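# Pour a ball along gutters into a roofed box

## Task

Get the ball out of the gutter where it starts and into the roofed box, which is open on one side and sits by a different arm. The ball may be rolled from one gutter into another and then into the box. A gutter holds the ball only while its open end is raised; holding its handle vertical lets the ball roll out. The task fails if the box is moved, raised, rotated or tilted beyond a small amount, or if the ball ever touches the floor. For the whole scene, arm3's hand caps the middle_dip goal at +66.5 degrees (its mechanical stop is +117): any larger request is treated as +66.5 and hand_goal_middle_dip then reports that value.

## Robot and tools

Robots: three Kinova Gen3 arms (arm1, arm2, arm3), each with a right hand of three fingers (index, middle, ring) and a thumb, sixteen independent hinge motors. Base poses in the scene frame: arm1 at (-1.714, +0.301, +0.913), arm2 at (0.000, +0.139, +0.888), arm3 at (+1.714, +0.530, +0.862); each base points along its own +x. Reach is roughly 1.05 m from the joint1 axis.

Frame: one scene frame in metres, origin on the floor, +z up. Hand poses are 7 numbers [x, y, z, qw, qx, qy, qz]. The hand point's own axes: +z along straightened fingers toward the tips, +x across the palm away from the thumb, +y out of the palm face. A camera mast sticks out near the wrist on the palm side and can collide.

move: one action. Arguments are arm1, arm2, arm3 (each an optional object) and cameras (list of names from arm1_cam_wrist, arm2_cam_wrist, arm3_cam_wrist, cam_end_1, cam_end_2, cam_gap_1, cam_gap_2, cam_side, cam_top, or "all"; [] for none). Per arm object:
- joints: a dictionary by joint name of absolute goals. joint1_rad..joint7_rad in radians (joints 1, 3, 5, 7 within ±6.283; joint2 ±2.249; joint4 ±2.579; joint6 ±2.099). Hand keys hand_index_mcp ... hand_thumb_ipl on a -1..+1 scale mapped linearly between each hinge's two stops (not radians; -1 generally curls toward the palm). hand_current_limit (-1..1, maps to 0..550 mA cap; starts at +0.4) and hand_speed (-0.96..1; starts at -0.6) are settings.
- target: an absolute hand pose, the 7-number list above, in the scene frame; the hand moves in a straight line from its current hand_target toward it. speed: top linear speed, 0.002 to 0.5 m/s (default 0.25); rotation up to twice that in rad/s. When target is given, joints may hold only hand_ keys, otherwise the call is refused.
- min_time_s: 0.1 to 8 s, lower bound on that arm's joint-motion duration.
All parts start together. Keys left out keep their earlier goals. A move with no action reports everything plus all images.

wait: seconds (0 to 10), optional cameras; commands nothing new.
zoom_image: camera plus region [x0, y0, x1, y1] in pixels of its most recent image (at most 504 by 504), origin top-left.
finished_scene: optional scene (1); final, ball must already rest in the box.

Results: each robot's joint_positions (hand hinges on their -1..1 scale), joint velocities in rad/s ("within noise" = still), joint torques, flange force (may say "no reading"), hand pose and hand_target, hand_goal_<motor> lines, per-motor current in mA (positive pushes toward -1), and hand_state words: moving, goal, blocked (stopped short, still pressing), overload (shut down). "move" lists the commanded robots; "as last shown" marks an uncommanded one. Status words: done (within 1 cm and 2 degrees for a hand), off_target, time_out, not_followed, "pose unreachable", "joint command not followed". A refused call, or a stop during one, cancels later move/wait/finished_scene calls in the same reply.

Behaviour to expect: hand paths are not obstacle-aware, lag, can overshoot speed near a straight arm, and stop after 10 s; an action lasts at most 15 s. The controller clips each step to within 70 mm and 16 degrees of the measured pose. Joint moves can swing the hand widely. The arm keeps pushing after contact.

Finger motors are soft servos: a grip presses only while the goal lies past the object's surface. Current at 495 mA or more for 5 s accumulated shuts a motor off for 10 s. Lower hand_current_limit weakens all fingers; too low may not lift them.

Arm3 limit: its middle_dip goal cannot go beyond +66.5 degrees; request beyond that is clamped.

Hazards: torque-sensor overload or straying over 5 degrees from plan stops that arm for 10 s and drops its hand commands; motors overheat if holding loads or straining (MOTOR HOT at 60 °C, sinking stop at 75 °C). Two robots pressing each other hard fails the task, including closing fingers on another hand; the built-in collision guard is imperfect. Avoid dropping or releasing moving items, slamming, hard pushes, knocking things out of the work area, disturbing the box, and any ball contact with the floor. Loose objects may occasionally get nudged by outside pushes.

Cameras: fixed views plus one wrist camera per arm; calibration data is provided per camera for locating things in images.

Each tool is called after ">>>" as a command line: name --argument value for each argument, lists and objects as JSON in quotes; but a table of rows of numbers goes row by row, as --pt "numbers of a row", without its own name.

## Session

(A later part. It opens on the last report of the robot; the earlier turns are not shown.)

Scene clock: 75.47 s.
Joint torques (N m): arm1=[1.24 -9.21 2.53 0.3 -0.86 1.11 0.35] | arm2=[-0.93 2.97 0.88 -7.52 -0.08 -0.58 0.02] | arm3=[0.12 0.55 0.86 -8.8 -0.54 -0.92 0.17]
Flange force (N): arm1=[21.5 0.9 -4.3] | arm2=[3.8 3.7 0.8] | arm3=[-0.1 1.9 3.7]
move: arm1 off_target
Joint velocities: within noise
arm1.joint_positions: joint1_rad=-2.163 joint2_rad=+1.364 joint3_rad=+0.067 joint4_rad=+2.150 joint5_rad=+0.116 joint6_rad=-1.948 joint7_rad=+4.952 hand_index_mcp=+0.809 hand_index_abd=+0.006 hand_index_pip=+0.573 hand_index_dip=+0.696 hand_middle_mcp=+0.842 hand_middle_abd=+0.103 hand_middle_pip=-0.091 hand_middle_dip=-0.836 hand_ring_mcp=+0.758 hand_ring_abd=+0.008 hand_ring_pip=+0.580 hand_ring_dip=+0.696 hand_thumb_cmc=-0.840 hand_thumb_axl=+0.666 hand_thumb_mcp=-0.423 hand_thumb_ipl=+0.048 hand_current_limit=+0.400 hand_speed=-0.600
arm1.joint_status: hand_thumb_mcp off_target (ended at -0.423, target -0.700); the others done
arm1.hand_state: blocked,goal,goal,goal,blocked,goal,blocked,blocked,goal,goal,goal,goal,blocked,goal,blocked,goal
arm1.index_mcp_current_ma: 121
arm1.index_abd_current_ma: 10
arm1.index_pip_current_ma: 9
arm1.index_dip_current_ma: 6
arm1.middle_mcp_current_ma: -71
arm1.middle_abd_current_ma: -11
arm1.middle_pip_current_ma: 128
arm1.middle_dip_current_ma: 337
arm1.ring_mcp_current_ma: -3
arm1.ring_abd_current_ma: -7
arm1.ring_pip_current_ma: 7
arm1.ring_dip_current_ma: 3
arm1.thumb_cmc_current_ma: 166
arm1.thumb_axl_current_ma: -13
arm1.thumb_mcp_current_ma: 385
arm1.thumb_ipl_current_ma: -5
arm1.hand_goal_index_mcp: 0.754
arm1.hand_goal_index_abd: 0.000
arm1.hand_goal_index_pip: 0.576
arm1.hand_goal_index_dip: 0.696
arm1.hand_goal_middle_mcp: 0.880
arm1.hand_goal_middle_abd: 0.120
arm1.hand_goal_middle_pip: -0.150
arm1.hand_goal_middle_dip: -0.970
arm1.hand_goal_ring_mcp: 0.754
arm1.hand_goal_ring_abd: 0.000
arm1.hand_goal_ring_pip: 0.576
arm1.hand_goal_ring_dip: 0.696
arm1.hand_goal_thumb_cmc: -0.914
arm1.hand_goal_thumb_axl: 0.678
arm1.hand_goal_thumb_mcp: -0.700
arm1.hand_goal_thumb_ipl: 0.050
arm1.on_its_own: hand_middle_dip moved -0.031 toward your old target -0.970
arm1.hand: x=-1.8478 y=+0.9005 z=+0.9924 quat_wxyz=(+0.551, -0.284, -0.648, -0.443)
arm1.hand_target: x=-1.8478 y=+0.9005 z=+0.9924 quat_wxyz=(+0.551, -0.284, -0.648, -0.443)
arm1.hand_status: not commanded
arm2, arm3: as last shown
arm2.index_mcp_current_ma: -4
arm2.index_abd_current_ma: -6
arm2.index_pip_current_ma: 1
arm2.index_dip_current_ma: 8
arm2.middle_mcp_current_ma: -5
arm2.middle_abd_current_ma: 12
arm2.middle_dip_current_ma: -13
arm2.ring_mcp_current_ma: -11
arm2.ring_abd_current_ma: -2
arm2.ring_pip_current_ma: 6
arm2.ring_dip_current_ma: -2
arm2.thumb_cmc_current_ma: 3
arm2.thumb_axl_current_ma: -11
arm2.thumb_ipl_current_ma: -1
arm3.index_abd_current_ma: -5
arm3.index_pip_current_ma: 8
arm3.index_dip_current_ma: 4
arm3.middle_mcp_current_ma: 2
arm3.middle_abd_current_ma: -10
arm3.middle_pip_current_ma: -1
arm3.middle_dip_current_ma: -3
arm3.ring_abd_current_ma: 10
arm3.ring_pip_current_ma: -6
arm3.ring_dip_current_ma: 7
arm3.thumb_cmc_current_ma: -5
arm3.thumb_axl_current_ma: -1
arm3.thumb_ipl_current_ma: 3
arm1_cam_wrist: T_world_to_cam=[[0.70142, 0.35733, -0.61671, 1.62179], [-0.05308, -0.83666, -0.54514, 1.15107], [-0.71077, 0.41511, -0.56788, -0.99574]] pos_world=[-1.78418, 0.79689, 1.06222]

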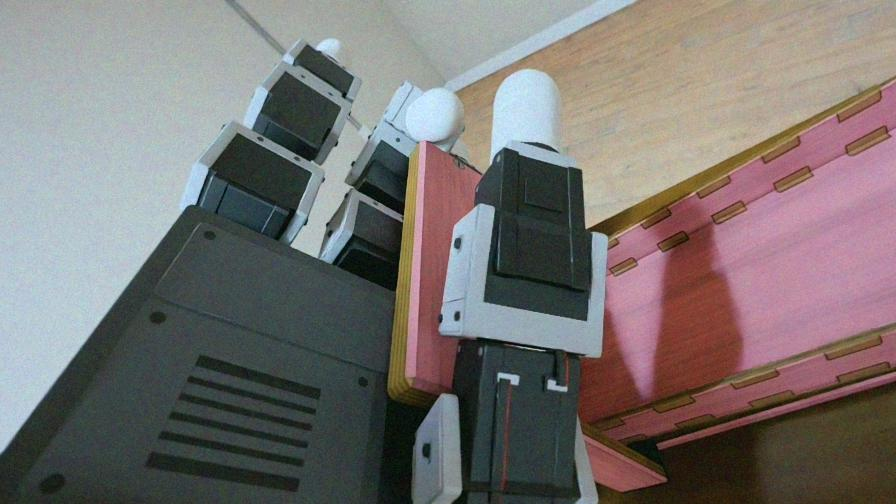

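>>> wait --seconds 0.1 --cameras '["cam_gap_1", "cam_end_1"]'

>>> zoom_image --camera "cam_gap_1" --region '[0, 0, 140, 110]'

>>> zoom_image --camera "cam_end_1" --region '[270, 290, 360, 370]'

Scene clock: 76.73 s.
Joint torques (N m): arm1=[1.27 -9.2 2.5 0.32 -0.88 1.09 0.34] | arm2=[-0.98 3 0.87 -7.5 -0.07 -0.57 0.01] | arm3=[0.13 0.61 0.75 -8.81 -0.55 -0.92 0.22]
Flange force (N): arm1=[21.5 1.0 -4.1] | arm2=[3.8 3.7 0.8] | arm3=[0.1 1.8 3.8]
Joint velocities: within noise
arm1.joint_positions: joint1_rad=-2.163 joint2_rad=+1.364 joint3_rad=+0.067 joint4_rad=+2.150 joint5_rad=+0.116 joint6_rad=-1.948 joint7_rad=+4.952 hand_index_mcp=+0.809 hand_index_abd=+0.006 hand_index_pip=+0.573 hand_index_dip=+0.696 hand_middle_mcp=+0.842 hand_middle_abd=+0.103 hand_middle_pip=-0.091 hand_middle_dip=-0.836 hand_ring_mcp=+0.758 hand_ring_abd=+0.008 hand_ring_pip=+0.580 hand_ring_dip=+0.696 hand_thumb_cmc=-0.840 hand_thumb_axl=+0.666 hand_thumb_mcp=-0.423 hand_thumb_ipl=+0.048 hand_current_limit=+0.400 hand_speed=-0.600
arm1.joint_status: hand_thumb_mcp off_target (ended at -0.423, target -0.700); the others done
arm1.hand_state: blocked,goal,goal,goal,blocked,goal,blocked,blocked,goal,goal,goal,goal,blocked,goal,blocked,goal
arm1.index_mcp_current_ma: 127
arm1.index_abd_current_ma: 9
arm1.index_pip_current_ma: 14
arm1.index_dip_current_ma: 1
arm1.middle_mcp_current_ma: -75
arm1.middle_abd_current_ma: -16
arm1.middle_pip_current_ma: 129
arm1.middle_dip_current_ma: 337
arm1.ring_mcp_current_ma: 0
arm1.ring_abd_current_ma: -6
arm1.ring_pip_current_ma: 4
arm1.ring_dip_current_ma: 2
arm1.thumb_cmc_current_ma: 163
arm1.thumb_axl_current_ma: -15
arm1.thumb_mcp_current_ma: 382
arm1.thumb_ipl_current_ma: -3
arm1.hand_goal_index_mcp: 0.754
arm1.hand_goal_index_abd: 0.000
arm1.hand_goal_index_pip: 0.576
arm1.hand_goal_index_dip: 0.696
arm1.hand_goal_middle_mcp: 0.880
arm1.hand_goal_middle_abd: 0.120
arm1.hand_goal_middle_pip: -0.150
arm1.hand_goal_middle_dip: -0.970
arm1.hand_goal_ring_mcp: 0.754
arm1.hand_goal_ring_abd: 0.000
arm1.hand_goal_ring_pip: 0.576
arm1.hand_goal_ring_dip: 0.696
arm1.hand_goal_thumb_cmc: -0.914
arm1.hand_goal_thumb_axl: 0.678
arm1.hand_goal_thumb_mcp: -0.700
arm1.hand_goal_thumb_ipl: 0.050
arm1.hand: x=-1.8478 y=+0.9005 z=+0.9924 quat_wxyz=(+0.551, -0.284, -0.648, -0.443)
arm1.hand_target: x=-1.8478 y=+0.9005 z=+0.9924 quat_wxyz=(+0.551, -0.284, -0.648, -0.443)
arm1.hand_status: not commanded
arm2.joint_positions: joint1_rad=+0.224 joint2_rad=-0.483 joint3_rad=-0.011 joint4_rad=+1.492 joint5_rad=-0.107 joint6_rad=+1.870 joint7_rad=+1.501 hand_index_mcp=+0.753 hand_index_abd=+0.000 hand_index_pip=+0.577 hand_index_dip=+0.696 hand_middle_mcp=+0.753 hand_middle_abd=+0.000 hand_middle_pip=+0.577 hand_middle_dip=+0.696 hand_ring_mcp=+0.753 hand_ring_abd=+0.000 hand_ring_pip=+0.577 hand_ring_dip=+0.696 hand_thumb_cmc=+0.714 hand_thumb_axl=+0.677 hand_thumb_mcp=+0.224 hand_thumb_ipl=+0.168 hand_current_limit=+0.400 hand_speed=-0.600
arm2.joint_status: not commanded
arm2.hand_state: goal,goal,goal,goal,goal,goal,goal,goal,goal,goal,goal,goal,goal,goal,goal,goal
arm2.index_mcp_current_ma: -4
arm2.index_abd_current_ma: -8
arm2.index_pip_current_ma: -1
arm2.index_dip_current_ma: 5
arm2.middle_mcp_current_ma: 3
arm2.middle_abd_current_ma: 9
arm2.middle_pip_current_ma: -9
arm2.middle_dip_current_ma: -9
arm2.ring_mcp_current_ma: -10
arm2.ring_abd_current_ma: -8
arm2.ring_pip_current_ma: 9
arm2.ring_dip_current_ma: -6
arm2.thumb_cmc_current_ma: -2
arm2.thumb_axl_current_ma: -9
arm2.thumb_mcp_current_ma: -24
arm2.thumb_ipl_current_ma: -11
arm2.hand_goal_index_mcp: 0.754
arm2.hand_goal_index_abd: 0.000
arm2.hand_goal_index_pip: 0.576
arm2.hand_goal_index_dip: 0.696
arm2.hand_goal_middle_mcp: 0.754
arm2.hand_goal_middle_abd: 0.000
arm2.hand_goal_middle_pip: 0.576
arm2.hand_goal_middle_dip: 0.696
arm2.hand_goal_ring_mcp: 0.754
arm2.hand_goal_ring_abd: 0.000
arm2.hand_goal_ring_pip: 0.576
arm2.hand_goal_ring_dip: 0.696
arm2.hand_goal_thumb_cmc: 0.714
arm2.hand_goal_thumb_axl: 0.678
arm2.hand_goal_thumb_mcp: 0.226
arm2.hand_goal_thumb_ipl: 0.168
arm2.hand: x=+0.0530 y=-0.0524 z=+1.4360 quat_wxyz=(+0.115, +0.783, +0.607, -0.069)
arm2.hand_target: x=+0.0530 y=-0.0524 z=+1.4360 quat_wxyz=(+0.115, +0.783, +0.607, -0.069)
arm2.hand_status: not commanded
arm3.joint_positions: joint1_rad=-0.074 joint2_rad=-0.469 joint3_rad=-0.107 joint4_rad=+1.387 joint5_rad=+0.001 joint6_rad=+1.867 joint7_rad=+1.699 hand_index_mcp=+0.753 hand_index_abd=+0.000 hand_index_pip=+0.577 hand_index_dip=+0.696 hand_middle_mcp=+0.753 hand_middle_abd=+0.000 hand_middle_pip=+0.577 hand_middle_dip=+0.696 hand_ring_mcp=+0.753 hand_ring_abd=+0.000 hand_ring_pip=+0.577 hand_ring_dip=+0.696 hand_thumb_cmc=+0.714 hand_thumb_axl=+0.677 hand_thumb_mcp=+0.224 hand_thumb_ipl=+0.168 hand_current_limit=+0.400 hand_speed=-0.600
arm3.joint_status: not commanded
arm3.hand_state: goal,goal,goal,goal,goal,goal,goal,goal,goal,goal,goal,goal,goal,goal,goal,goal
arm3.index_mcp_current_ma: -9
arm3.index_abd_current_ma: -7
arm3.index_pip_current_ma: 6
arm3.index_dip_current_ma: 9
arm3.middle_mcp_current_ma: 1
arm3.middle_abd_current_ma: -10
arm3.middle_pip_current_ma: -6
arm3.middle_dip_current_ma: -5
arm3.ring_mcp_current_ma: -8
arm3.ring_abd_current_ma: 9
arm3.ring_pip_current_ma: -8
arm3.ring_dip_current_ma: 10
arm3.thumb_cmc_current_ma: -2
arm3.thumb_axl_current_ma: 1
arm3.thumb_mcp_current_ma: 0
arm3.thumb_ipl_current_ma: 3
arm3.hand_goal_index_mcp: 0.754
arm3.hand_goal_index_abd: 0.000
arm3.hand_goal_index_pip: 0.576
arm3.hand_goal_index_dip: 0.696
arm3.hand_goal_middle_mcp: 0.754
arm3.hand_goal_middle_abd: 0.000
arm3.hand_goal_middle_pip: 0.576
arm3.hand_goal_middle_dip: 0.696
arm3.hand_goal_ring_mcp: 0.754
arm3.hand_goal_ring_abd: 0.000
arm3.hand_goal_ring_pip: 0.576
arm3.hand_goal_ring_dip: 0.696
arm3.hand_goal_thumb_cmc: 0.714
arm3.hand_goal_thumb_axl: 0.678
arm3.hand_goal_thumb_mcp: 0.226
arm3.hand_goal_thumb_ipl: 0.168
arm3.hand: x=+1.5825 y=+0.3875 z=+1.4294 quat_wxyz=(-0.006, +0.950, +0.257, -0.178)
arm3.hand_target: x=+1.5825 y=+0.3875 z=+1.4294 quat_wxyz=(-0.006, +0.950, +0.257, -0.178)
arm3.hand_status: not commanded
wait: 0.10 s; at rest from the start
pictures: cam_end_1, cam_gap_1

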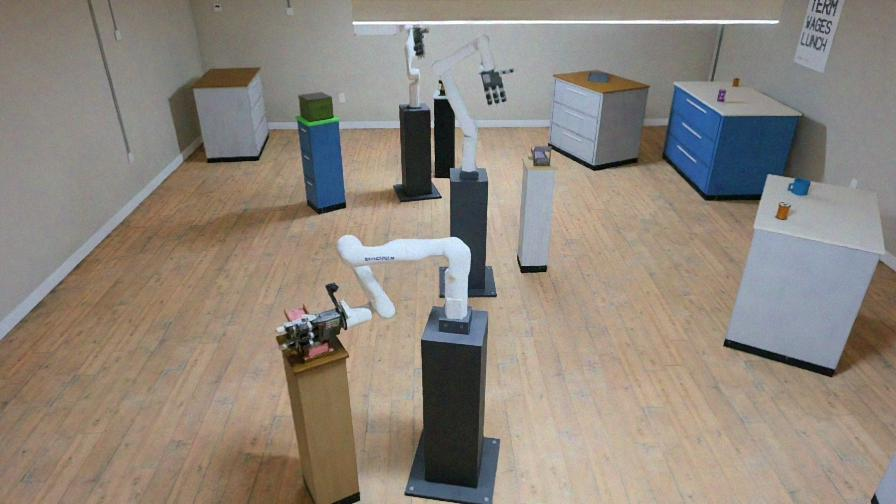

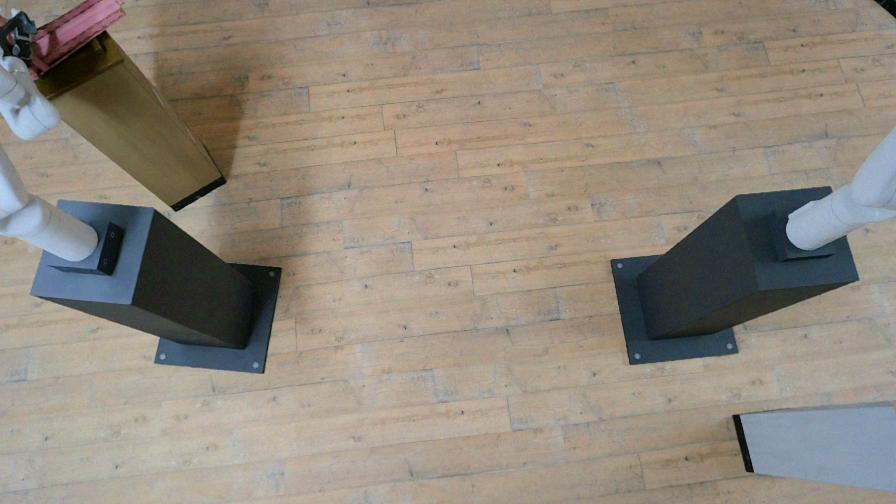

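Scaled by 3.600.

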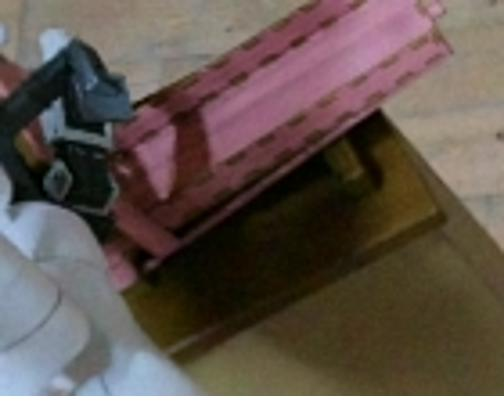

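Scaled by 5.600.

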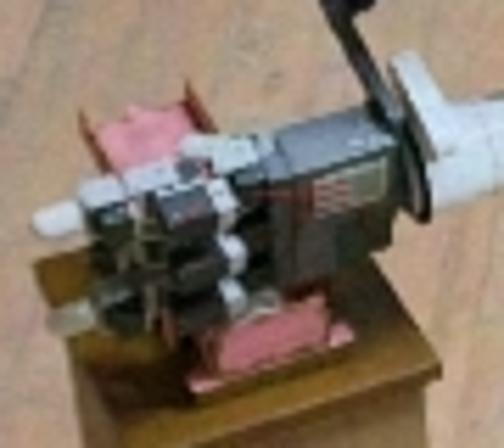

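>>> move --arm1 '{"joints": {"hand_thumb_cmc": -0.80}}' --cameras '[]'

Scene clock: 77.50 s.
Joint torques (N m): arm1=[0.89 -9.23 2.21 0.38 -0.67 1.07 0.22] | arm2=[-0.98 2.99 0.96 -7.53 -0.03 -0.57 0.02] | arm3=[0.19 0.57 0.72 -8.76 -0.51 -0.9 0.24]
Flange force (N): arm1=[21.2 1.6 -4.1] | arm2=[3.9 4.0 0.9] | arm3=[-0.1 1.6 3.7]
move: arm1 off_target
Joint velocities: within noise
arm1.joint_positions: joint1_rad=-2.163 joint2_rad=+1.364 joint3_rad=+0.067 joint4_rad=+2.150 joint5_rad=+0.116 joint6_rad=-1.948 joint7_rad=+4.952 hand_index_mcp=+0.809 hand_index_abd=+0.006 hand_index_pip=+0.573 hand_index_dip=+0.696 hand_middle_mcp=+0.841 hand_middle_abd=+0.103 hand_middle_pip=-0.091 hand_middle_dip=-0.836 hand_ring_mcp=+0.758 hand_ring_abd=+0.008 hand_ring_pip=+0.580 hand_ring_dip=+0.696 hand_thumb_cmc=-0.743 hand_thumb_axl=+0.663 hand_thumb_mcp=-0.522 hand_thumb_ipl=+0.048 hand_current_limit=+0.400 hand_speed=-0.600
arm1.joint_status: hand_thumb_cmc off_target (ended at -0.743, target -0.800)
arm1.hand_state: blocked,goal,goal,goal,blocked,goal,blocked,blocked,goal,goal,goal,goal,blocked,goal,blocked,goal
arm1.index_mcp_current_ma: 127
arm1.index_abd_current_ma: 6
arm1.index_pip_current_ma: 2
arm1.index_dip_current_ma: 3
arm1.middle_mcp_current_ma: -73
arm1.middle_abd_current_ma: -19
arm1.middle_pip_current_ma: 125
arm1.middle_dip_current_ma: 330
arm1.ring_mcp_current_ma: -1
arm1.ring_abd_current_ma: -1
arm1.ring_pip_current_ma: 7
arm1.ring_dip_current_ma: 4
arm1.thumb_cmc_current_ma: 113
arm1.thumb_axl_current_ma: -23
arm1.thumb_mcp_current_ma: 394
arm1.thumb_ipl_current_ma: -3
arm1.hand_goal_index_mcp: 0.754
arm1.hand_goal_index_abd: 0.000
arm1.hand_goal_index_pip: 0.576
arm1.hand_goal_index_dip: 0.696
arm1.hand_goal_middle_mcp: 0.880
arm1.hand_goal_middle_abd: 0.120
arm1.hand_goal_middle_pip: -0.150
arm1.hand_goal_middle_dip: -0.970
arm1.hand_goal_ring_mcp: 0.754
arm1.hand_goal_ring_abd: 0.000
arm1.hand_goal_ring_pip: 0.576
arm1.hand_goal_ring_dip: 0.696
arm1.hand_goal_thumb_cmc: -0.800
arm1.hand_goal_thumb_axl: 0.678
arm1.hand_goal_thumb_mcp: -0.700
arm1.hand_goal_thumb_ipl: 0.050
arm1.on_its_own: hand_thumb_mcp moved -0.098 toward your old target -0.700
arm1.hand: x=-1.8478 y=+0.9005 z=+0.9924 quat_wxyz=(+0.551, -0.284, -0.648, -0.443)
arm1.hand_target: x=-1.8478 y=+0.9005 z=+0.9924 quat_wxyz=(+0.551, -0.284, -0.648, -0.443)
arm1.hand_status: not commanded
arm2, arm3: as last shown
arm2.index_abd_current_ma: -10
arm2.index_pip_current_ma: 1
arm2.index_dip_current_ma: 11
arm2.middle_mcp_current_ma: 4
arm2.middle_abd_current_ma: 15
arm2.middle_pip_current_ma: -1
arm2.ring_mcp_current_ma: -12
arm2.ring_abd_current_ma: -7
arm2.ring_pip_current_ma: 0
arm2.ring_dip_current_ma: 1
arm2.thumb_cmc_current_ma: -3
arm2.thumb_axl_current_ma: -13
arm2.thumb_mcp_current_ma: -23
arm2.thumb_ipl_current_ma: -6
arm3.index_mcp_current_ma: -12
arm3.index_abd_current_ma: -10
arm3.index_pip_current_ma: 0
arm3.index_dip_current_ma: 5
arm3.middle_mcp_current_ma: 5
arm3.middle_abd_current_ma: -7
arm3.middle_pip_current_ma: -8
arm3.ring_mcp_current_ma: -11
arm3.ring_abd_current_ma: 12
arm3.ring_pip_current_ma: -9
arm3.ring_dip_current_ma: 9
arm3.thumb_cmc_current_ma: -3
arm3.thumb_axl_current_ma: 8
arm3.thumb_mcp_current_ma: 3
arm3.thumb_ipl_current_ma: -3

>>> move --arm1 '{"joints": {"hand_thumb_cmc": -0.62, "hand_thumb_mcp": -0.85}}' --cameras '["arm1_cam_wrist"]'

>>> zoom_image --camera "arm1_cam_wrist" --region '[360, 80, 700, 420]'

Scene clock: 78.20 s.
Joint torques (N m): arm1=[-0.6 -9.13 0.95 -0.06 0.09 0.92 -0.11] | arm2=[-0.99 2.98 0.89 -7.5 -0.05 -0.58 0.02] | arm3=[0.14 0.65 0.75 -8.78 -0.54 -0.91 0.14]
Flange force (N): arm1=[21.6 4.4 -5.0] | arm2=[3.8 3.8 0.7] | arm3=[0.2 1.5 3.8]
move: arm1 off_target
Joint velocities: within noise
arm1.joint_positions: joint1_rad=-2.163 joint2_rad=+1.364 joint3_rad=+0.067 joint4_rad=+2.150 joint5_rad=+0.115 joint6_rad=-1.948 joint7_rad=+4.952 hand_index_mcp=+0.810 hand_index_abd=+0.008 hand_index_pip=+0.573 hand_index_dip=+0.696 hand_middle_mcp=+0.840 hand_middle_abd=+0.103 hand_middle_pip=-0.091 hand_middle_dip=-0.836 hand_ring_mcp=+0.758 hand_ring_abd=+0.008 hand_ring_pip=+0.580 hand_ring_dip=+0.696 hand_thumb_cmc=-0.643 hand_thumb_axl=+0.656 hand_thumb_mcp=-0.585 hand_thumb_ipl=+0.048 hand_current_limit=+0.400 hand_speed=-0.600
arm1.joint_status: hand_thumb_cmc off_target (ended at -0.643, target -0.620); hand_thumb_mcp off_target (ended at -0.585, target -0.850)
arm1.hand_state: blocked,goal,goal,goal,blocked,goal,blocked,blocked,goal,goal,goal,goal,blocked,blocked,blocked,goal
arm1.index_mcp_current_ma: 131
arm1.index_abd_current_ma: 10
arm1.index_pip_current_ma: 6
arm1.index_dip_current_ma: 6
arm1.middle_mcp_current_ma: -71
arm1.middle_abd_current_ma: -16
arm1.middle_pip_current_ma: 120
arm1.middle_dip_current_ma: 331
arm1.ring_mcp_current_ma: 1
arm1.ring_abd_current_ma: -5
arm1.ring_pip_current_ma: 7
arm1.ring_dip_current_ma: 14
arm1.thumb_cmc_current_ma: -44
arm1.thumb_axl_current_ma: -33
arm1.thumb_mcp_current_ma: 386
arm1.thumb_ipl_current_ma: -8
arm1.hand_goal_index_mcp: 0.754
arm1.hand_goal_index_abd: 0.000
arm1.hand_goal_index_pip: 0.576
arm1.hand_goal_index_dip: 0.696
arm1.hand_goal_middle_mcp: 0.880
arm1.hand_goal_middle_abd: 0.120
arm1.hand_goal_middle_pip: -0.150
arm1.hand_goal_middle_dip: -0.970
arm1.hand_goal_ring_mcp: 0.754
arm1.hand_goal_ring_abd: 0.000
arm1.hand_goal_ring_pip: 0.576
arm1.hand_goal_ring_dip: 0.696
arm1.hand_goal_thumb_cmc: -0.620
arm1.hand_goal_thumb_axl: 0.678
arm1.hand_goal_thumb_mcp: -0.850
arm1.hand_goal_thumb_ipl: 0.050
arm1.hand: x=-1.8477 y=+0.9005 z=+0.9924 quat_wxyz=(+0.551, -0.284, -0.648, -0.443)
arm1.hand_target: x=-1.8478 y=+0.9005 z=+0.9924 quat_wxyz=(+0.551, -0.284, -0.648, -0.443)
arm1.hand_status: not commanded
arm2, arm3: as last shown
arm2.index_mcp_current_ma: -5
arm2.index_abd_current_ma: -3
arm2.index_pip_current_ma: -1
arm2.index_dip_current_ma: 8
arm2.middle_mcp_current_ma: 1
arm2.middle_abd_current_ma: 7
arm2.middle_pip_current_ma: 1
arm2.middle_dip_current_ma: -10
arm2.ring_mcp_current_ma: -1
arm2.ring_abd_current_ma: -15
arm2.ring_pip_current_ma: 4
arm2.ring_dip_current_ma: 4
arm2.thumb_cmc_current_ma: 2
arm2.thumb_axl_current_ma: -10
arm2.thumb_mcp_current_ma: -11
arm2.thumb_ipl_current_ma: -4
arm3.index_mcp_current_ma: -6
arm3.index_abd_current_ma: -9
arm3.index_pip_current_ma: 2
arm3.index_dip_current_ma: 4
arm3.middle_mcp_current_ma: 3
arm3.middle_pip_current_ma: -5
arm3.middle_dip_current_ma: -13
arm3.ring_mcp_current_ma: -12
arm3.ring_abd_current_ma: 8
arm3.ring_pip_current_ma: -11
arm3.ring_dip_current_ma: 8
arm3.thumb_cmc_current_ma: -5
arm3.thumb_axl_current_ma: 10
arm3.thumb_mcp_current_ma: -1
arm3.thumb_ipl_current_ma: 3
arm1_cam_wrist: T_world_to_cam=[[0.70153, 0.35714, -0.61669, 1.62205], [-0.05321, -0.8367, -0.54507, 1.15082], [-0.71066, 0.4152, -0.56796, -0.99543]] pos_world=[-1.78408, 0.79689, 1.06222]

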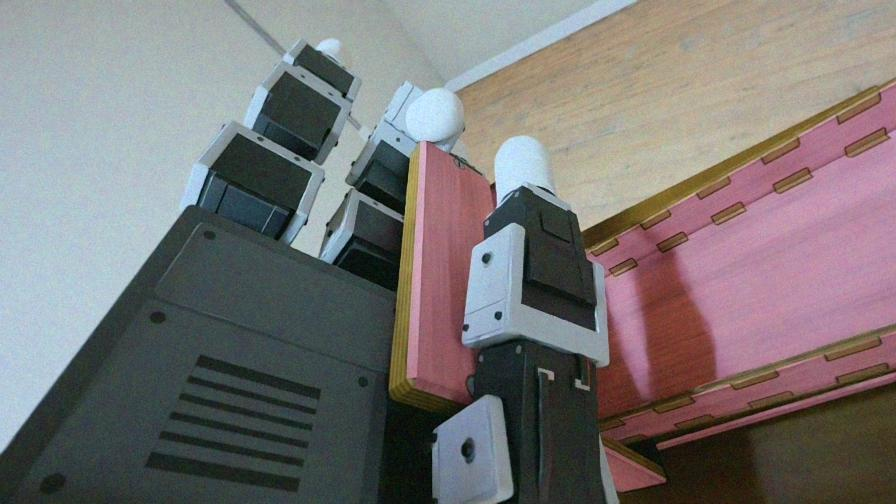

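Scaled by 1.482.

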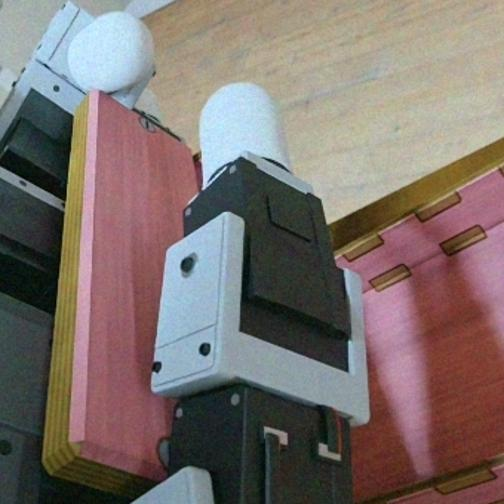

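>>> move --arm1 '{"target": [-1.8478, 0.9005, 0.9954, 0.551, -0.284, -0.648, -0.443], "speed": 0.02}' --cameras '["arm1_cam_wrist"]'

Scene clock: 80.87 s.
Joint torques (N m): arm1=[1.15 -15.32 2.46 -0.77 -0.85 -2.41 0.24] | arm2=[-0.92 3.01 0.9 -7.5 -0.06 -0.6 -0.01] | arm3=[0.19 0.57 0.73 -8.73 -0.62 -0.86 0.2]
Flange force (N): arm1=[10.2 -1.4 -0.6] | arm2=[3.9 3.7 0.7] | arm3=[-0.1 1.5 3.7]
move: arm1 done
Joint velocities: within noise
arm1.joint_positions: joint1_rad=-2.164 joint2_rad=+1.356 joint3_rad=+0.068 joint4_rad=+2.155 joint5_rad=+0.116 joint6_rad=-1.945 joint7_rad=+4.952 hand_index_mcp=+0.809 hand_index_abd=+0.008 hand_index_pip=+0.573 hand_index_dip=+0.696 hand_middle_mcp=+0.844 hand_middle_abd=+0.103 hand_middle_pip=-0.091 hand_middle_dip=-0.871 hand_ring_mcp=+0.758 hand_ring_abd=+0.008 hand_ring_pip=+0.580 hand_ring_dip=+0.696 hand_thumb_cmc=-0.627 hand_thumb_axl=+0.656 hand_thumb_mcp=-0.633 hand_thumb_ipl=+0.048 hand_current_limit=+0.400 hand_speed=-0.600
arm1.joint_status: not commanded
arm1.hand_state: blocked,goal,goal,goal,blocked,goal,blocked,blocked,goal,goal,goal,goal,goal,blocked,blocked,goal
arm1.index_mcp_current_ma: 127
arm1.index_abd_current_ma: 7
arm1.index_pip_current_ma: 0
arm1.index_dip_current_ma: 7
arm1.middle_mcp_current_ma: -66
arm1.middle_abd_current_ma: -12
arm1.middle_pip_current_ma: 126
arm1.middle_dip_current_ma: 228
arm1.ring_mcp_current_ma: -1
arm1.ring_abd_current_ma: 0
arm1.ring_pip_current_ma: 8
arm1.ring_dip_current_ma: 7
arm1.thumb_cmc_current_ma: -15
arm1.thumb_axl_current_ma: -37
arm1.thumb_mcp_current_ma: 390
arm1.thumb_ipl_current_ma: -4
arm1.hand_goal_index_mcp: 0.754
arm1.hand_goal_index_abd: 0.000
arm1.hand_goal_index_pip: 0.576
arm1.hand_goal_index_dip: 0.696
arm1.hand_goal_middle_mcp: 0.880
arm1.hand_goal_middle_abd: 0.120
arm1.hand_goal_middle_pip: -0.150
arm1.hand_goal_middle_dip: -0.970
arm1.hand_goal_ring_mcp: 0.754
arm1.hand_goal_ring_abd: 0.000
arm1.hand_goal_ring_pip: 0.576
arm1.hand_goal_ring_dip: 0.696
arm1.hand_goal_thumb_cmc: -0.620
arm1.hand_goal_thumb_axl: 0.678
arm1.hand_goal_thumb_mcp: -0.850
arm1.hand_goal_thumb_ipl: 0.050
arm1.on_its_own: hand_middle_dip moved -0.035 toward your old target -0.970; hand_thumb_mcp moved -0.048 toward your old target -0.850
arm1.hand: x=-1.8478 y=+0.9005 z=+0.9954 quat_wxyz=(+0.551, -0.284, -0.648, -0.443)
arm1.hand_target: x=-1.8478 y=+0.9005 z=+0.9954 quat_wxyz=(+0.551, -0.284, -0.648, -0.443)
arm1.hand_status: done (0.000 m and 0.0 deg from the pose sent, 0.003 m and 0.0 deg at the start)
arm2, arm3: as last shown
arm2.index_mcp_current_ma: -7
arm2.index_abd_current_ma: -5
arm2.index_pip_current_ma: -6
arm2.index_dip_current_ma: 12
arm2.middle_mcp_current_ma: -5
arm2.middle_abd_current_ma: 12
arm2.middle_pip_current_ma: -4
arm2.middle_dip_current_ma: -4
arm2.ring_mcp_current_ma: -4
arm2.ring_abd_current_ma: -8
arm2.ring_pip_current_ma: 1
arm2.ring_dip_current_ma: -5
arm2.thumb_cmc_current_ma: 8
arm2.thumb_mcp_current_ma: -20
arm2.thumb_ipl_current_ma: -2
arm3.index_mcp_current_ma: -8
arm3.index_pip_current_ma: 3
arm3.index_dip_current_ma: 6
arm3.middle_mcp_current_ma: -3
arm3.middle_abd_current_ma: -9
arm3.middle_pip_current_ma: -1
arm3.middle_dip_current_ma: -8
arm3.ring_mcp_current_ma: -6
arm3.ring_abd_current_ma: 13
arm3.ring_pip_current_ma: -9
arm3.ring_dip_current_ma: 10
arm3.thumb_cmc_current_ma: -3
arm3.thumb_axl_current_ma: 6
arm3.thumb_ipl_current_ma: 2
arm1_cam_wrist: T_world_to_cam=[[0.70151, 0.35721, -0.61668, 1.62385], [-0.0531, -0.83671, -0.54507, 1.15264], [-0.71068, 0.41512, -0.56799, -0.99376]] pos_world=[-1.78418, 0.79689, 1.06522]

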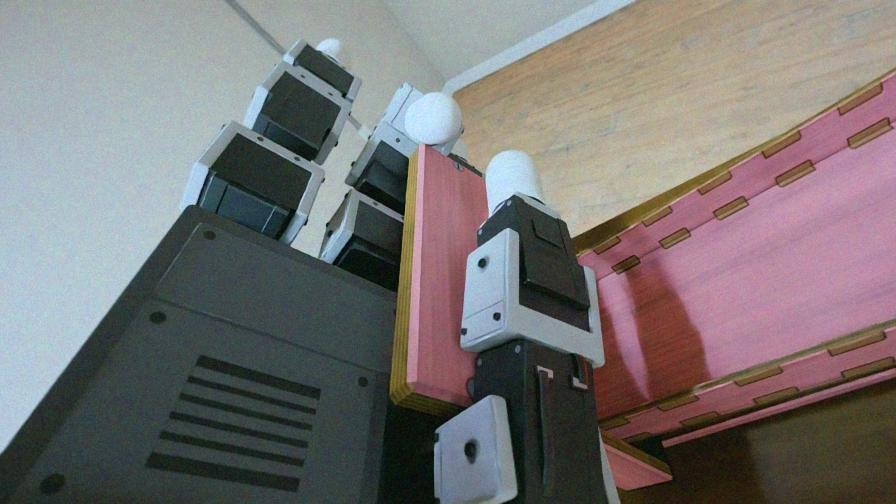

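>>> move --arm1 '{"target": [-1.8478, 0.9005, 1.0004, 0.551, -0.284, -0.648, -0.443], "speed": 0.02}' --cameras '["arm1_cam_wrist", "cam_end_1"]'

>>> zoom_image --camera "cam_end_1" --region '[380, 200, 680, 420]'

Scene clock: 81.93 s.
Joint torques (N m): arm1=[0.41 -17.42 1.88 -1.2 -0.43 -3.41 0.09] | arm2=[-0.97 2.99 0.93 -7.51 -0.06 -0.57 0.02] | arm3=[0.2 0.64 0.82 -8.86 -0.49 -0.87 0.24]
Flange force (N): arm1=[5.9 -1.2 -0.3] | arm2=[3.8 3.9 0.8] | arm3=[0.2 2.0 4.2]
move: arm1 done
Joint velocities: within noise
arm1.joint_positions: joint1_rad=-2.164 joint2_rad=+1.343 joint3_rad=+0.069 joint4_rad=+2.164 joint5_rad=+0.116 joint6_rad=-1.941 joint7_rad=+4.951 hand_index_mcp=+0.805 hand_index_abd=+0.008 hand_index_pip=+0.573 hand_index_dip=+0.696 hand_middle_mcp=+0.844 hand_middle_abd=+0.106 hand_middle_pip=-0.091 hand_middle_dip=-0.873 hand_ring_mcp=+0.758 hand_ring_abd=+0.008 hand_ring_pip=+0.580 hand_ring_dip=+0.696 hand_thumb_cmc=-0.615 hand_thumb_axl=+0.657 hand_thumb_mcp=-0.641 hand_thumb_ipl=+0.048 hand_current_limit=+0.400 hand_speed=-0.600
arm1.joint_status: not commanded
arm1.hand_state: blocked,goal,goal,goal,blocked,goal,blocked,blocked,goal,goal,goal,goal,goal,blocked,blocked,goal
arm1.index_mcp_current_ma: 110
arm1.index_abd_current_ma: 11
arm1.index_pip_current_ma: 7
arm1.index_dip_current_ma: 6
arm1.middle_mcp_current_ma: -66
arm1.middle_abd_current_ma: -10
arm1.middle_pip_current_ma: 130
arm1.middle_dip_current_ma: 223
arm1.ring_mcp_current_ma: -6
arm1.ring_abd_current_ma: -5
arm1.ring_pip_current_ma: 11
arm1.ring_dip_current_ma: 4
arm1.thumb_cmc_current_ma: 0
arm1.thumb_axl_current_ma: -34
arm1.thumb_mcp_current_ma: 387
arm1.thumb_ipl_current_ma: -6
arm1.hand_goal_index_mcp: 0.754
arm1.hand_goal_index_abd: 0.000
arm1.hand_goal_index_pip: 0.576
arm1.hand_goal_index_dip: 0.696
arm1.hand_goal_middle_mcp: 0.880
arm1.hand_goal_middle_abd: 0.120
arm1.hand_goal_middle_pip: -0.150
arm1.hand_goal_middle_dip: -0.970
arm1.hand_goal_ring_mcp: 0.754
arm1.hand_goal_ring_abd: 0.000
arm1.hand_goal_ring_pip: 0.576
arm1.hand_goal_ring_dip: 0.696
arm1.hand_goal_thumb_cmc: -0.620
arm1.hand_goal_thumb_axl: 0.678
arm1.hand_goal_thumb_mcp: -0.850
arm1.hand_goal_thumb_ipl: 0.050
arm1.hand: x=-1.8478 y=+0.9005 z=+1.0004 quat_wxyz=(+0.551, -0.284, -0.648, -0.443)
arm1.hand_target: x=-1.8478 y=+0.9005 z=+1.0004 quat_wxyz=(+0.551, -0.284, -0.648, -0.443)
arm1.hand_status: done (0.000 m and 0.0 deg from the pose sent, 0.005 m and 0.0 deg at the start)
arm2, arm3: as last shown
arm2.index_mcp_current_ma: -4
arm2.index_abd_current_ma: -13
arm2.index_dip_current_ma: 10
arm2.middle_abd_current_ma: 8
arm2.middle_pip_current_ma: 4
arm2.middle_dip_current_ma: -8
arm2.ring_mcp_current_ma: -11
arm2.ring_abd_current_ma: -4
arm2.ring_pip_current_ma: 6
arm2.ring_dip_current_ma: -8
arm2.thumb_cmc_current_ma: -1
arm2.thumb_axl_current_ma: -13
arm2.thumb_mcp_current_ma: -17
arm2.thumb_ipl_current_ma: -10
arm3.index_mcp_current_ma: -3
arm3.index_abd_current_ma: -13
arm3.index_pip_current_ma: 9
arm3.index_dip_current_ma: 0
arm3.middle_mcp_current_ma: 4
arm3.middle_abd_current_ma: -11
arm3.middle_pip_current_ma: -7
arm3.middle_dip_current_ma: -7
arm3.ring_mcp_current_ma: -1
arm3.ring_abd_current_ma: 7
arm3.ring_pip_current_ma: -6
arm3.ring_dip_current_ma: 7
arm3.thumb_cmc_current_ma: -8
arm3.thumb_axl_current_ma: 3
arm3.thumb_mcp_current_ma: -2
arm3.thumb_ipl_current_ma: 3
arm1_cam_wrist: T_world_to_cam=[[0.70151, 0.35721, -0.61668, 1.62693], [-0.0531, -0.83671, -0.54507, 1.15537], [-0.71068, 0.41512, -0.56799, -0.99092]] pos_world=[-1.78418, 0.79689, 1.07022]

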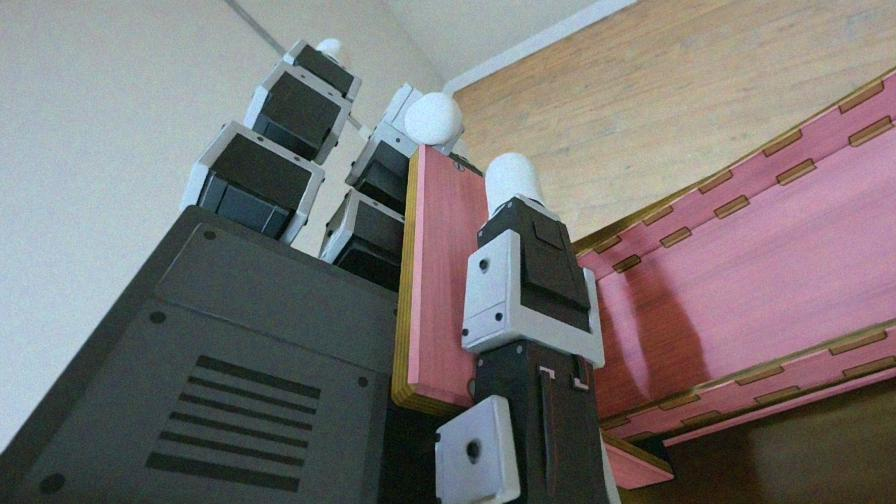

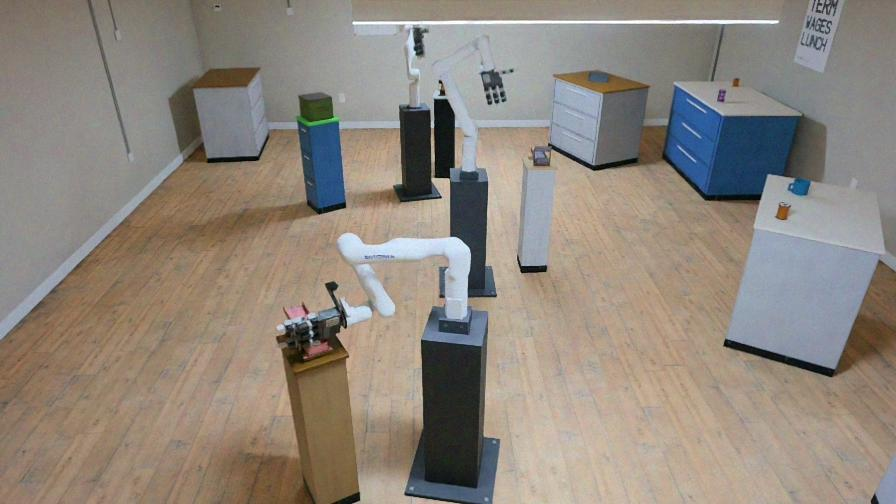

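Scaled by 1.680.

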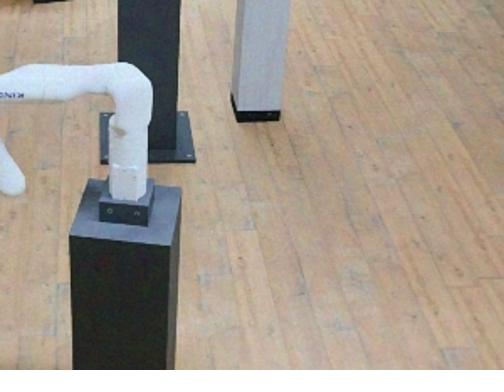

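>>> move --arm1 '{"target": [-1.8478, 0.9005, 1.0404, 0.551, -0.284, -0.648, -0.443], "speed": 0.04}' --cameras '["arm1_cam_wrist", "cam_end_1"]'

>>> zoom_image --camera "cam_end_1" --region '[250, 260, 410, 390]'

Scene clock: 86.70 s.
Joint torques (N m): arm1=[0.46 -17.34 1.88 -1.58 -0.47 -3.48 0.05] | arm2=[-0.94 3 0.89 -7.52 -0.03 -0.59 0] | arm3=[0.13 0.68 0.77 -8.78 -0.54 -0.91 0.19]
Flange force (N): arm1=[5.6 -1.3 -0.5] | arm2=[3.9 3.7 0.8] | arm3=[0.2 1.8 3.8]
move: arm1 done
Joint velocities: within noise
arm1.joint_positions: joint1_rad=-2.168 joint2_rad=+1.233 joint3_rad=+0.077 joint4_rad=+2.231 joint5_rad=+0.121 joint6_rad=-1.898 joint7_rad=+4.941 hand_index_mcp=+0.805 hand_index_abd=+0.008 hand_index_pip=+0.573 hand_index_dip=+0.696 hand_middle_mcp=+0.844 hand_middle_abd=+0.106 hand_middle_pip=-0.091 hand_middle_dip=-0.873 hand_ring_mcp=+0.758 hand_ring_abd=+0.008 hand_ring_pip=+0.580 hand_ring_dip=+0.696 hand_thumb_cmc=-0.615 hand_thumb_axl=+0.657 hand_thumb_mcp=-0.641 hand_thumb_ipl=+0.048 hand_current_limit=+0.400 hand_speed=-0.600
arm1.joint_status: not commanded
arm1.hand_state: blocked,goal,goal,goal,blocked,goal,blocked,blocked,goal,goal,goal,goal,goal,blocked,blocked,goal
arm1.index_mcp_current_ma: 115
arm1.index_abd_current_ma: 11
arm1.index_pip_current_ma: 5
arm1.index_dip_current_ma: 10
arm1.middle_mcp_current_ma: -74
arm1.middle_abd_current_ma: -11
arm1.middle_pip_current_ma: 129
arm1.middle_dip_current_ma: 224
arm1.ring_mcp_current_ma: 2
arm1.ring_abd_current_ma: -2
arm1.ring_pip_current_ma: 6
arm1.ring_dip_current_ma: 10
arm1.thumb_cmc_current_ma: -1
arm1.thumb_axl_current_ma: -37
arm1.thumb_mcp_current_ma: 383
arm1.thumb_ipl_current_ma: -2
arm1.hand_goal_index_mcp: 0.754
arm1.hand_goal_index_abd: 0.000
arm1.hand_goal_index_pip: 0.576
arm1.hand_goal_index_dip: 0.696
arm1.hand_goal_middle_mcp: 0.880
arm1.hand_goal_middle_abd: 0.120
arm1.hand_goal_middle_pip: -0.150
arm1.hand_goal_middle_dip: -0.970
arm1.hand_goal_ring_mcp: 0.754
arm1.hand_goal_ring_abd: 0.000
arm1.hand_goal_ring_pip: 0.576
arm1.hand_goal_ring_dip: 0.696
arm1.hand_goal_thumb_cmc: -0.620
arm1.hand_goal_thumb_axl: 0.678
arm1.hand_goal_thumb_mcp: -0.850
arm1.hand_goal_thumb_ipl: 0.050
arm1.hand: x=-1.8478 y=+0.9005 z=+1.0404 quat_wxyz=(+0.551, -0.284, -0.648, -0.443)
arm1.hand_target: x=-1.8478 y=+0.9005 z=+1.0404 quat_wxyz=(+0.551, -0.284, -0.648, -0.443)
arm1.hand_status: done (0.000 m and 0.0 deg from the pose sent, 0.040 m and 0.0 deg at the start)
arm2, arm3: as last shown
arm2.index_mcp_current_ma: -2
arm2.index_abd_current_ma: -7
arm2.index_pip_current_ma: -3
arm2.index_dip_current_ma: 4
arm2.middle_pip_current_ma: -8
arm2.middle_dip_current_ma: -10
arm2.ring_mcp_current_ma: -12
arm2.ring_abd_current_ma: -10
arm2.ring_pip_current_ma: 1
arm2.ring_dip_current_ma: -12
arm2.thumb_cmc_current_ma: 1
arm2.thumb_axl_current_ma: -11
arm2.thumb_mcp_current_ma: -27
arm2.thumb_ipl_current_ma: -13
arm3.index_abd_current_ma: -8
arm3.index_pip_current_ma: 8
arm3.index_dip_current_ma: 5
arm3.middle_mcp_current_ma: 3
arm3.middle_abd_current_ma: -12
arm3.middle_dip_current_ma: -3
arm3.ring_mcp_current_ma: -4
arm3.ring_abd_current_ma: 6
arm3.ring_pip_current_ma: -8
arm3.ring_dip_current_ma: 10
arm3.thumb_cmc_current_ma: -6
arm3.thumb_axl_current_ma: 8
arm3.thumb_mcp_current_ma: -3
arm3.thumb_ipl_current_ma: -2
arm1_cam_wrist: T_world_to_cam=[[0.70151, 0.35721, -0.61668, 1.6516], [-0.0531, -0.83671, -0.54507, 1.17717], [-0.71068, 0.41512, -0.56799, -0.9682]] pos_world=[-1.78418, 0.79689, 1.11022]

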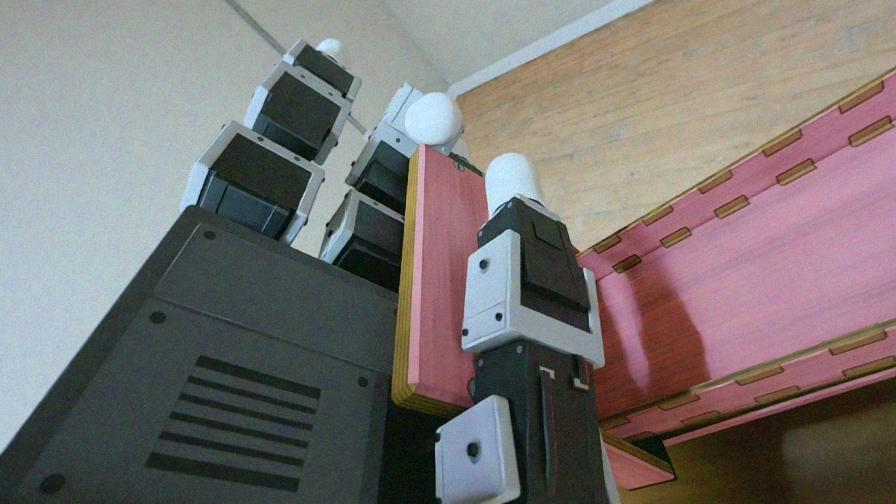

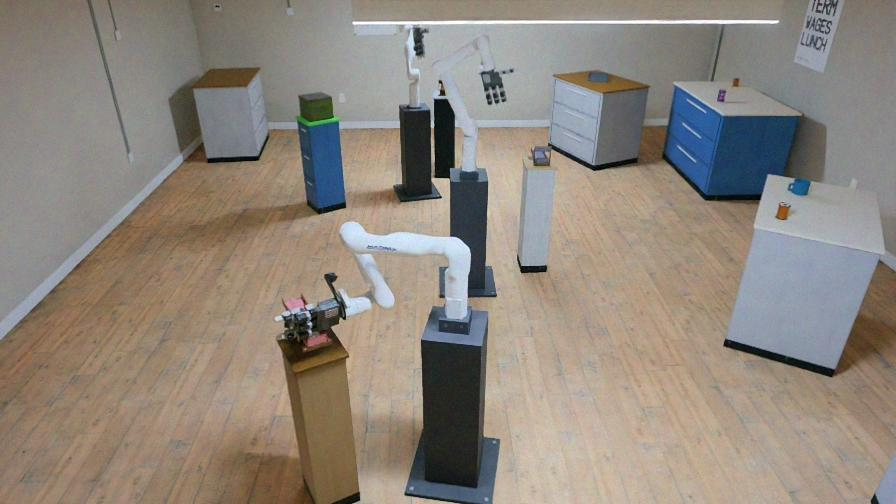

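Scaled by 3.150.

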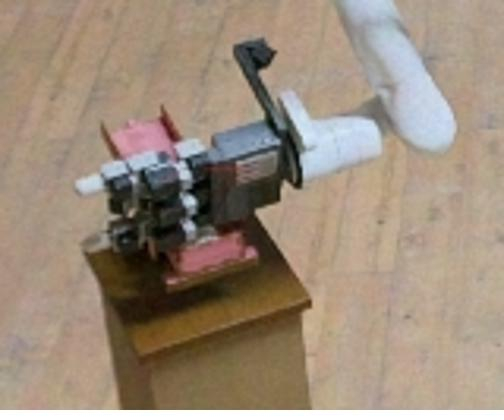

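>>> move --arm1 '{"target": [-1.8478, 0.9005, 1.135, 0.551, -0.284, -0.648, -0.443], "speed": 0.08}'

>>> move --arm1 '{"joints": {"joint1_rad": -2.257, "joint2_rad": 0.864, "joint3_rad": 0, "joint4_rad": 2.278, "joint5_rad": 0, "joint6_rad": -1.571, "joint7_rad": 5.149}, "min_time_s": 3}' --cameras '["arm1_cam_wrist"]'

Scene clock: 89.40 s.
Joint torques (N m): arm1=[0.44 -16.17 1.87 -3.06 -0.55 -3.45 0.07] | arm2=[-0.98 2.94 0.9 -7.5 -0.05 -0.58 -0.01] | arm3=[0.18 0.66 0.75 -8.72 -0.58 -0.91 0.17]
Flange force (N): arm1=[5.7 -0.9 -1.6] | arm2=[3.7 3.8 0.7] | arm3=[0.1 1.5 3.5]
move: arm1 done
Joint velocities: within noise
arm1.joint_positions: joint1_rad=-2.184 joint2_rad=+0.944 joint3_rad=+0.105 joint4_rad=+2.335 joint5_rad=+0.136 joint6_rad=-1.716 joint7_rad=+4.909 hand_index_mcp=+0.805 hand_index_abd=+0.008 hand_index_pip=+0.573 hand_index_dip=+0.696 hand_middle_mcp=+0.844 hand_middle_abd=+0.106 hand_middle_pip=-0.091 hand_middle_dip=-0.873 hand_ring_mcp=+0.758 hand_ring_abd=+0.008 hand_ring_pip=+0.580 hand_ring_dip=+0.696 hand_thumb_cmc=-0.615 hand_thumb_axl=+0.657 hand_thumb_mcp=-0.641 hand_thumb_ipl=+0.048 hand_current_limit=+0.400 hand_speed=-0.600
arm1.joint_status: not commanded
arm1.hand_state: blocked,goal,goal,goal,blocked,goal,blocked,blocked,goal,goal,goal,goal,goal,blocked,blocked,goal
arm1.index_mcp_current_ma: 122
arm1.index_abd_current_ma: 10
arm1.index_pip_current_ma: 7
arm1.index_dip_current_ma: 5
arm1.middle_mcp_current_ma: -64
arm1.middle_abd_current_ma: -6
arm1.middle_pip_current_ma: 124
arm1.middle_dip_current_ma: 230
arm1.ring_mcp_current_ma: 1
arm1.ring_abd_current_ma: -3
arm1.ring_pip_current_ma: 9
arm1.ring_dip_current_ma: 6
arm1.thumb_cmc_current_ma: 1
arm1.thumb_axl_current_ma: -35
arm1.thumb_mcp_current_ma: 384
arm1.thumb_ipl_current_ma: -8
arm1.hand_goal_index_mcp: 0.754
arm1.hand_goal_index_abd: 0.000
arm1.hand_goal_index_pip: 0.576
arm1.hand_goal_index_dip: 0.696
arm1.hand_goal_middle_mcp: 0.880
arm1.hand_goal_middle_abd: 0.120
arm1.hand_goal_middle_pip: -0.150
arm1.hand_goal_middle_dip: -0.970
arm1.hand_goal_ring_mcp: 0.754
arm1.hand_goal_ring_abd: 0.000
arm1.hand_goal_ring_pip: 0.576
arm1.hand_goal_ring_dip: 0.696
arm1.hand_goal_thumb_cmc: -0.620
arm1.hand_goal_thumb_axl: 0.678
arm1.hand_goal_thumb_mcp: -0.850
arm1.hand_goal_thumb_ipl: 0.050
arm1.hand: x=-1.8478 y=+0.9005 z=+1.1350 quat_wxyz=(+0.551, -0.284, -0.648, -0.443)
arm1.hand_target: x=-1.8478 y=+0.9005 z=+1.1350 quat_wxyz=(+0.551, -0.284, -0.648, -0.443)
arm1.hand_status: done (0.000 m and 0.0 deg from the pose sent, 0.095 m and 0.0 deg at the start)
arm2, arm3: as last shown
arm2.index_mcp_current_ma: -6
arm2.index_abd_current_ma: -5
arm2.index_pip_current_ma: -10
arm2.index_dip_current_ma: 10
arm2.middle_mcp_current_ma: -3
arm2.middle_pip_current_ma: 3
arm2.middle_dip_current_ma: -15
arm2.ring_abd_current_ma: -5
arm2.ring_pip_current_ma: 3
arm2.ring_dip_current_ma: -14
arm2.thumb_cmc_current_ma: 5
arm2.thumb_axl_current_ma: -17
arm2.thumb_mcp_current_ma: -16
arm2.thumb_ipl_current_ma: -16
arm3.index_mcp_current_ma: -7
arm3.index_abd_current_ma: -11
arm3.index_pip_current_ma: 4
arm3.index_dip_current_ma: 2
arm3.middle_mcp_current_ma: 0
arm3.middle_abd_current_ma: -13
arm3.middle_pip_current_ma: 3
arm3.middle_dip_current_ma: -7
arm3.ring_mcp_current_ma: -5
arm3.ring_abd_current_ma: 8
arm3.ring_pip_current_ma: -6
arm3.ring_dip_current_ma: 8
arm3.thumb_cmc_current_ma: -4
arm3.thumb_axl_current_ma: 0
arm3.thumb_mcp_current_ma: -4
arm3.thumb_ipl_current_ma: 4
pictures: none

Scene clock: 92.73 s.
Joint torques (N m): arm1=[0.45 -16.39 1.47 -4.26 -0.29 -3.46 0.02] | arm2=[-0.96 2.93 0.95 -7.56 -0.06 -0.59 0.01] | arm3=[0.29 0.66 0.8 -8.69 -0.53 -0.88 0.2]
Flange force (N): arm1=[5.4 0.6 -2.8] | arm2=[3.8 3.9 0.9] | arm3=[0.0 1.7 3.5]
move: arm1 done
Joint velocities: within noise
arm1.joint_positions: joint1_rad=-2.257 joint2_rad=+0.864 joint3_rad=+0.000 joint4_rad=+2.278 joint5_rad=+0.000 joint6_rad=-1.571 joint7_rad=+5.149 hand_index_mcp=+0.805 hand_index_abd=+0.008 hand_index_pip=+0.574 hand_index_dip=+0.696 hand_middle_mcp=+0.844 hand_middle_abd=+0.106 hand_middle_pip=-0.091 hand_middle_dip=-0.873 hand_ring_mcp=+0.758 hand_ring_abd=+0.008 hand_ring_pip=+0.580 hand_ring_dip=+0.696 hand_thumb_cmc=-0.615 hand_thumb_axl=+0.657 hand_thumb_mcp=-0.641 hand_thumb_ipl=+0.048 hand_current_limit=+0.400 hand_speed=-0.600
arm1.joint_status: all done
arm1.hand_state: blocked,goal,goal,goal,blocked,goal,blocked,blocked,goal,goal,goal,goal,goal,blocked,blocked,goal
arm1.index_mcp_current_ma: 111
arm1.index_abd_current_ma: 9
arm1.index_pip_current_ma: 9
arm1.index_dip_current_ma: 8
arm1.middle_mcp_current_ma: -71
arm1.middle_abd_current_ma: -15
arm1.middle_pip_current_ma: 129
arm1.middle_dip_current_ma: 226
arm1.ring_mcp_current_ma: -3
arm1.ring_abd_current_ma: 0
arm1.ring_pip_current_ma: 5
arm1.ring_dip_current_ma: 8
arm1.thumb_cmc_current_ma: 6
arm1.thumb_axl_current_ma: -38
arm1.thumb_mcp_current_ma: 384
arm1.thumb_ipl_current_ma: -12
arm1.hand_goal_index_mcp: 0.754
arm1.hand_goal_index_abd: 0.000
arm1.hand_goal_index_pip: 0.576
arm1.hand_goal_index_dip: 0.696
arm1.hand_goal_middle_mcp: 0.880
arm1.hand_goal_middle_abd: 0.120
arm1.hand_goal_middle_pip: -0.150
arm1.hand_goal_middle_dip: -0.970
arm1.hand_goal_ring_mcp: 0.754
arm1.hand_goal_ring_abd: 0.000
arm1.hand_goal_ring_pip: 0.576
arm1.hand_goal_ring_dip: 0.696
arm1.hand_goal_thumb_cmc: -0.620
arm1.hand_goal_thumb_axl: 0.678
arm1.hand_goal_thumb_mcp: -0.850
arm1.hand_goal_thumb_ipl: 0.050
arm1.hand: x=-1.9022 y=+0.9038 z=+1.1712 quat_wxyz=(+0.510, -0.227, -0.670, -0.489)
arm1.hand_target: x=-1.9022 y=+0.9038 z=+1.1713 quat_wxyz=(+0.510, -0.227, -0.670, -0.489)
arm1.hand_status: not commanded
arm2, arm3: as last shown
arm2.index_mcp_current_ma: -4
arm2.index_abd_current_ma: -3
arm2.index_pip_current_ma: 1
arm2.index_dip_current_ma: 11
arm2.middle_mcp_current_ma: -4
arm2.middle_abd_current_ma: 9
arm2.middle_pip_current_ma: -1
arm2.middle_dip_current_ma: -2
arm2.ring_mcp_current_ma: -8
arm2.ring_abd_current_ma: -8
arm2.ring_pip_current_ma: 2
arm2.ring_dip_current_ma: -5
arm2.thumb_cmc_current_ma: 6
arm2.thumb_axl_current_ma: -6
arm2.thumb_mcp_current_ma: -22
arm2.thumb_ipl_current_ma: -2
arm3.index_abd_current_ma: -10
arm3.index_pip_current_ma: 7
arm3.index_dip_current_ma: 4
arm3.middle_mcp_current_ma: -2
arm3.middle_abd_current_ma: -10
arm3.middle_pip_current_ma: -2
arm3.ring_mcp_current_ma: -8
arm3.ring_abd_current_ma: 13
arm3.ring_pip_current_ma: -9
arm3.ring_dip_current_ma: 10
arm3.thumb_cmc_current_ma: -2
arm3.thumb_axl_current_ma: 4
arm3.thumb_mcp_current_ma: 2
arm3.thumb_ipl_current_ma: 5
arm1_cam_wrist: T_world_to_cam=[[0.78555, 0.40075, -0.47151, 1.71973], [0.03623, -0.79045, -0.61146, 1.45426], [-0.61774, 0.46325, -0.63545, -0.72163]] pos_world=[-1.84941, 0.79462, 1.24153]

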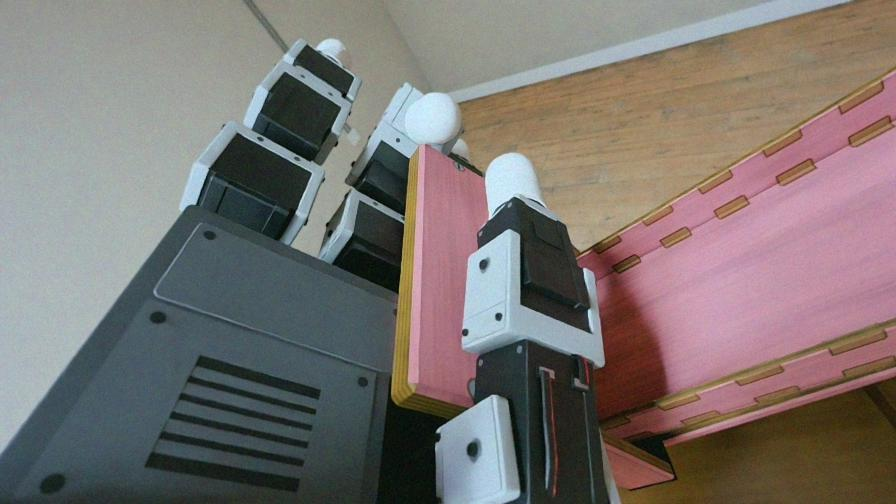

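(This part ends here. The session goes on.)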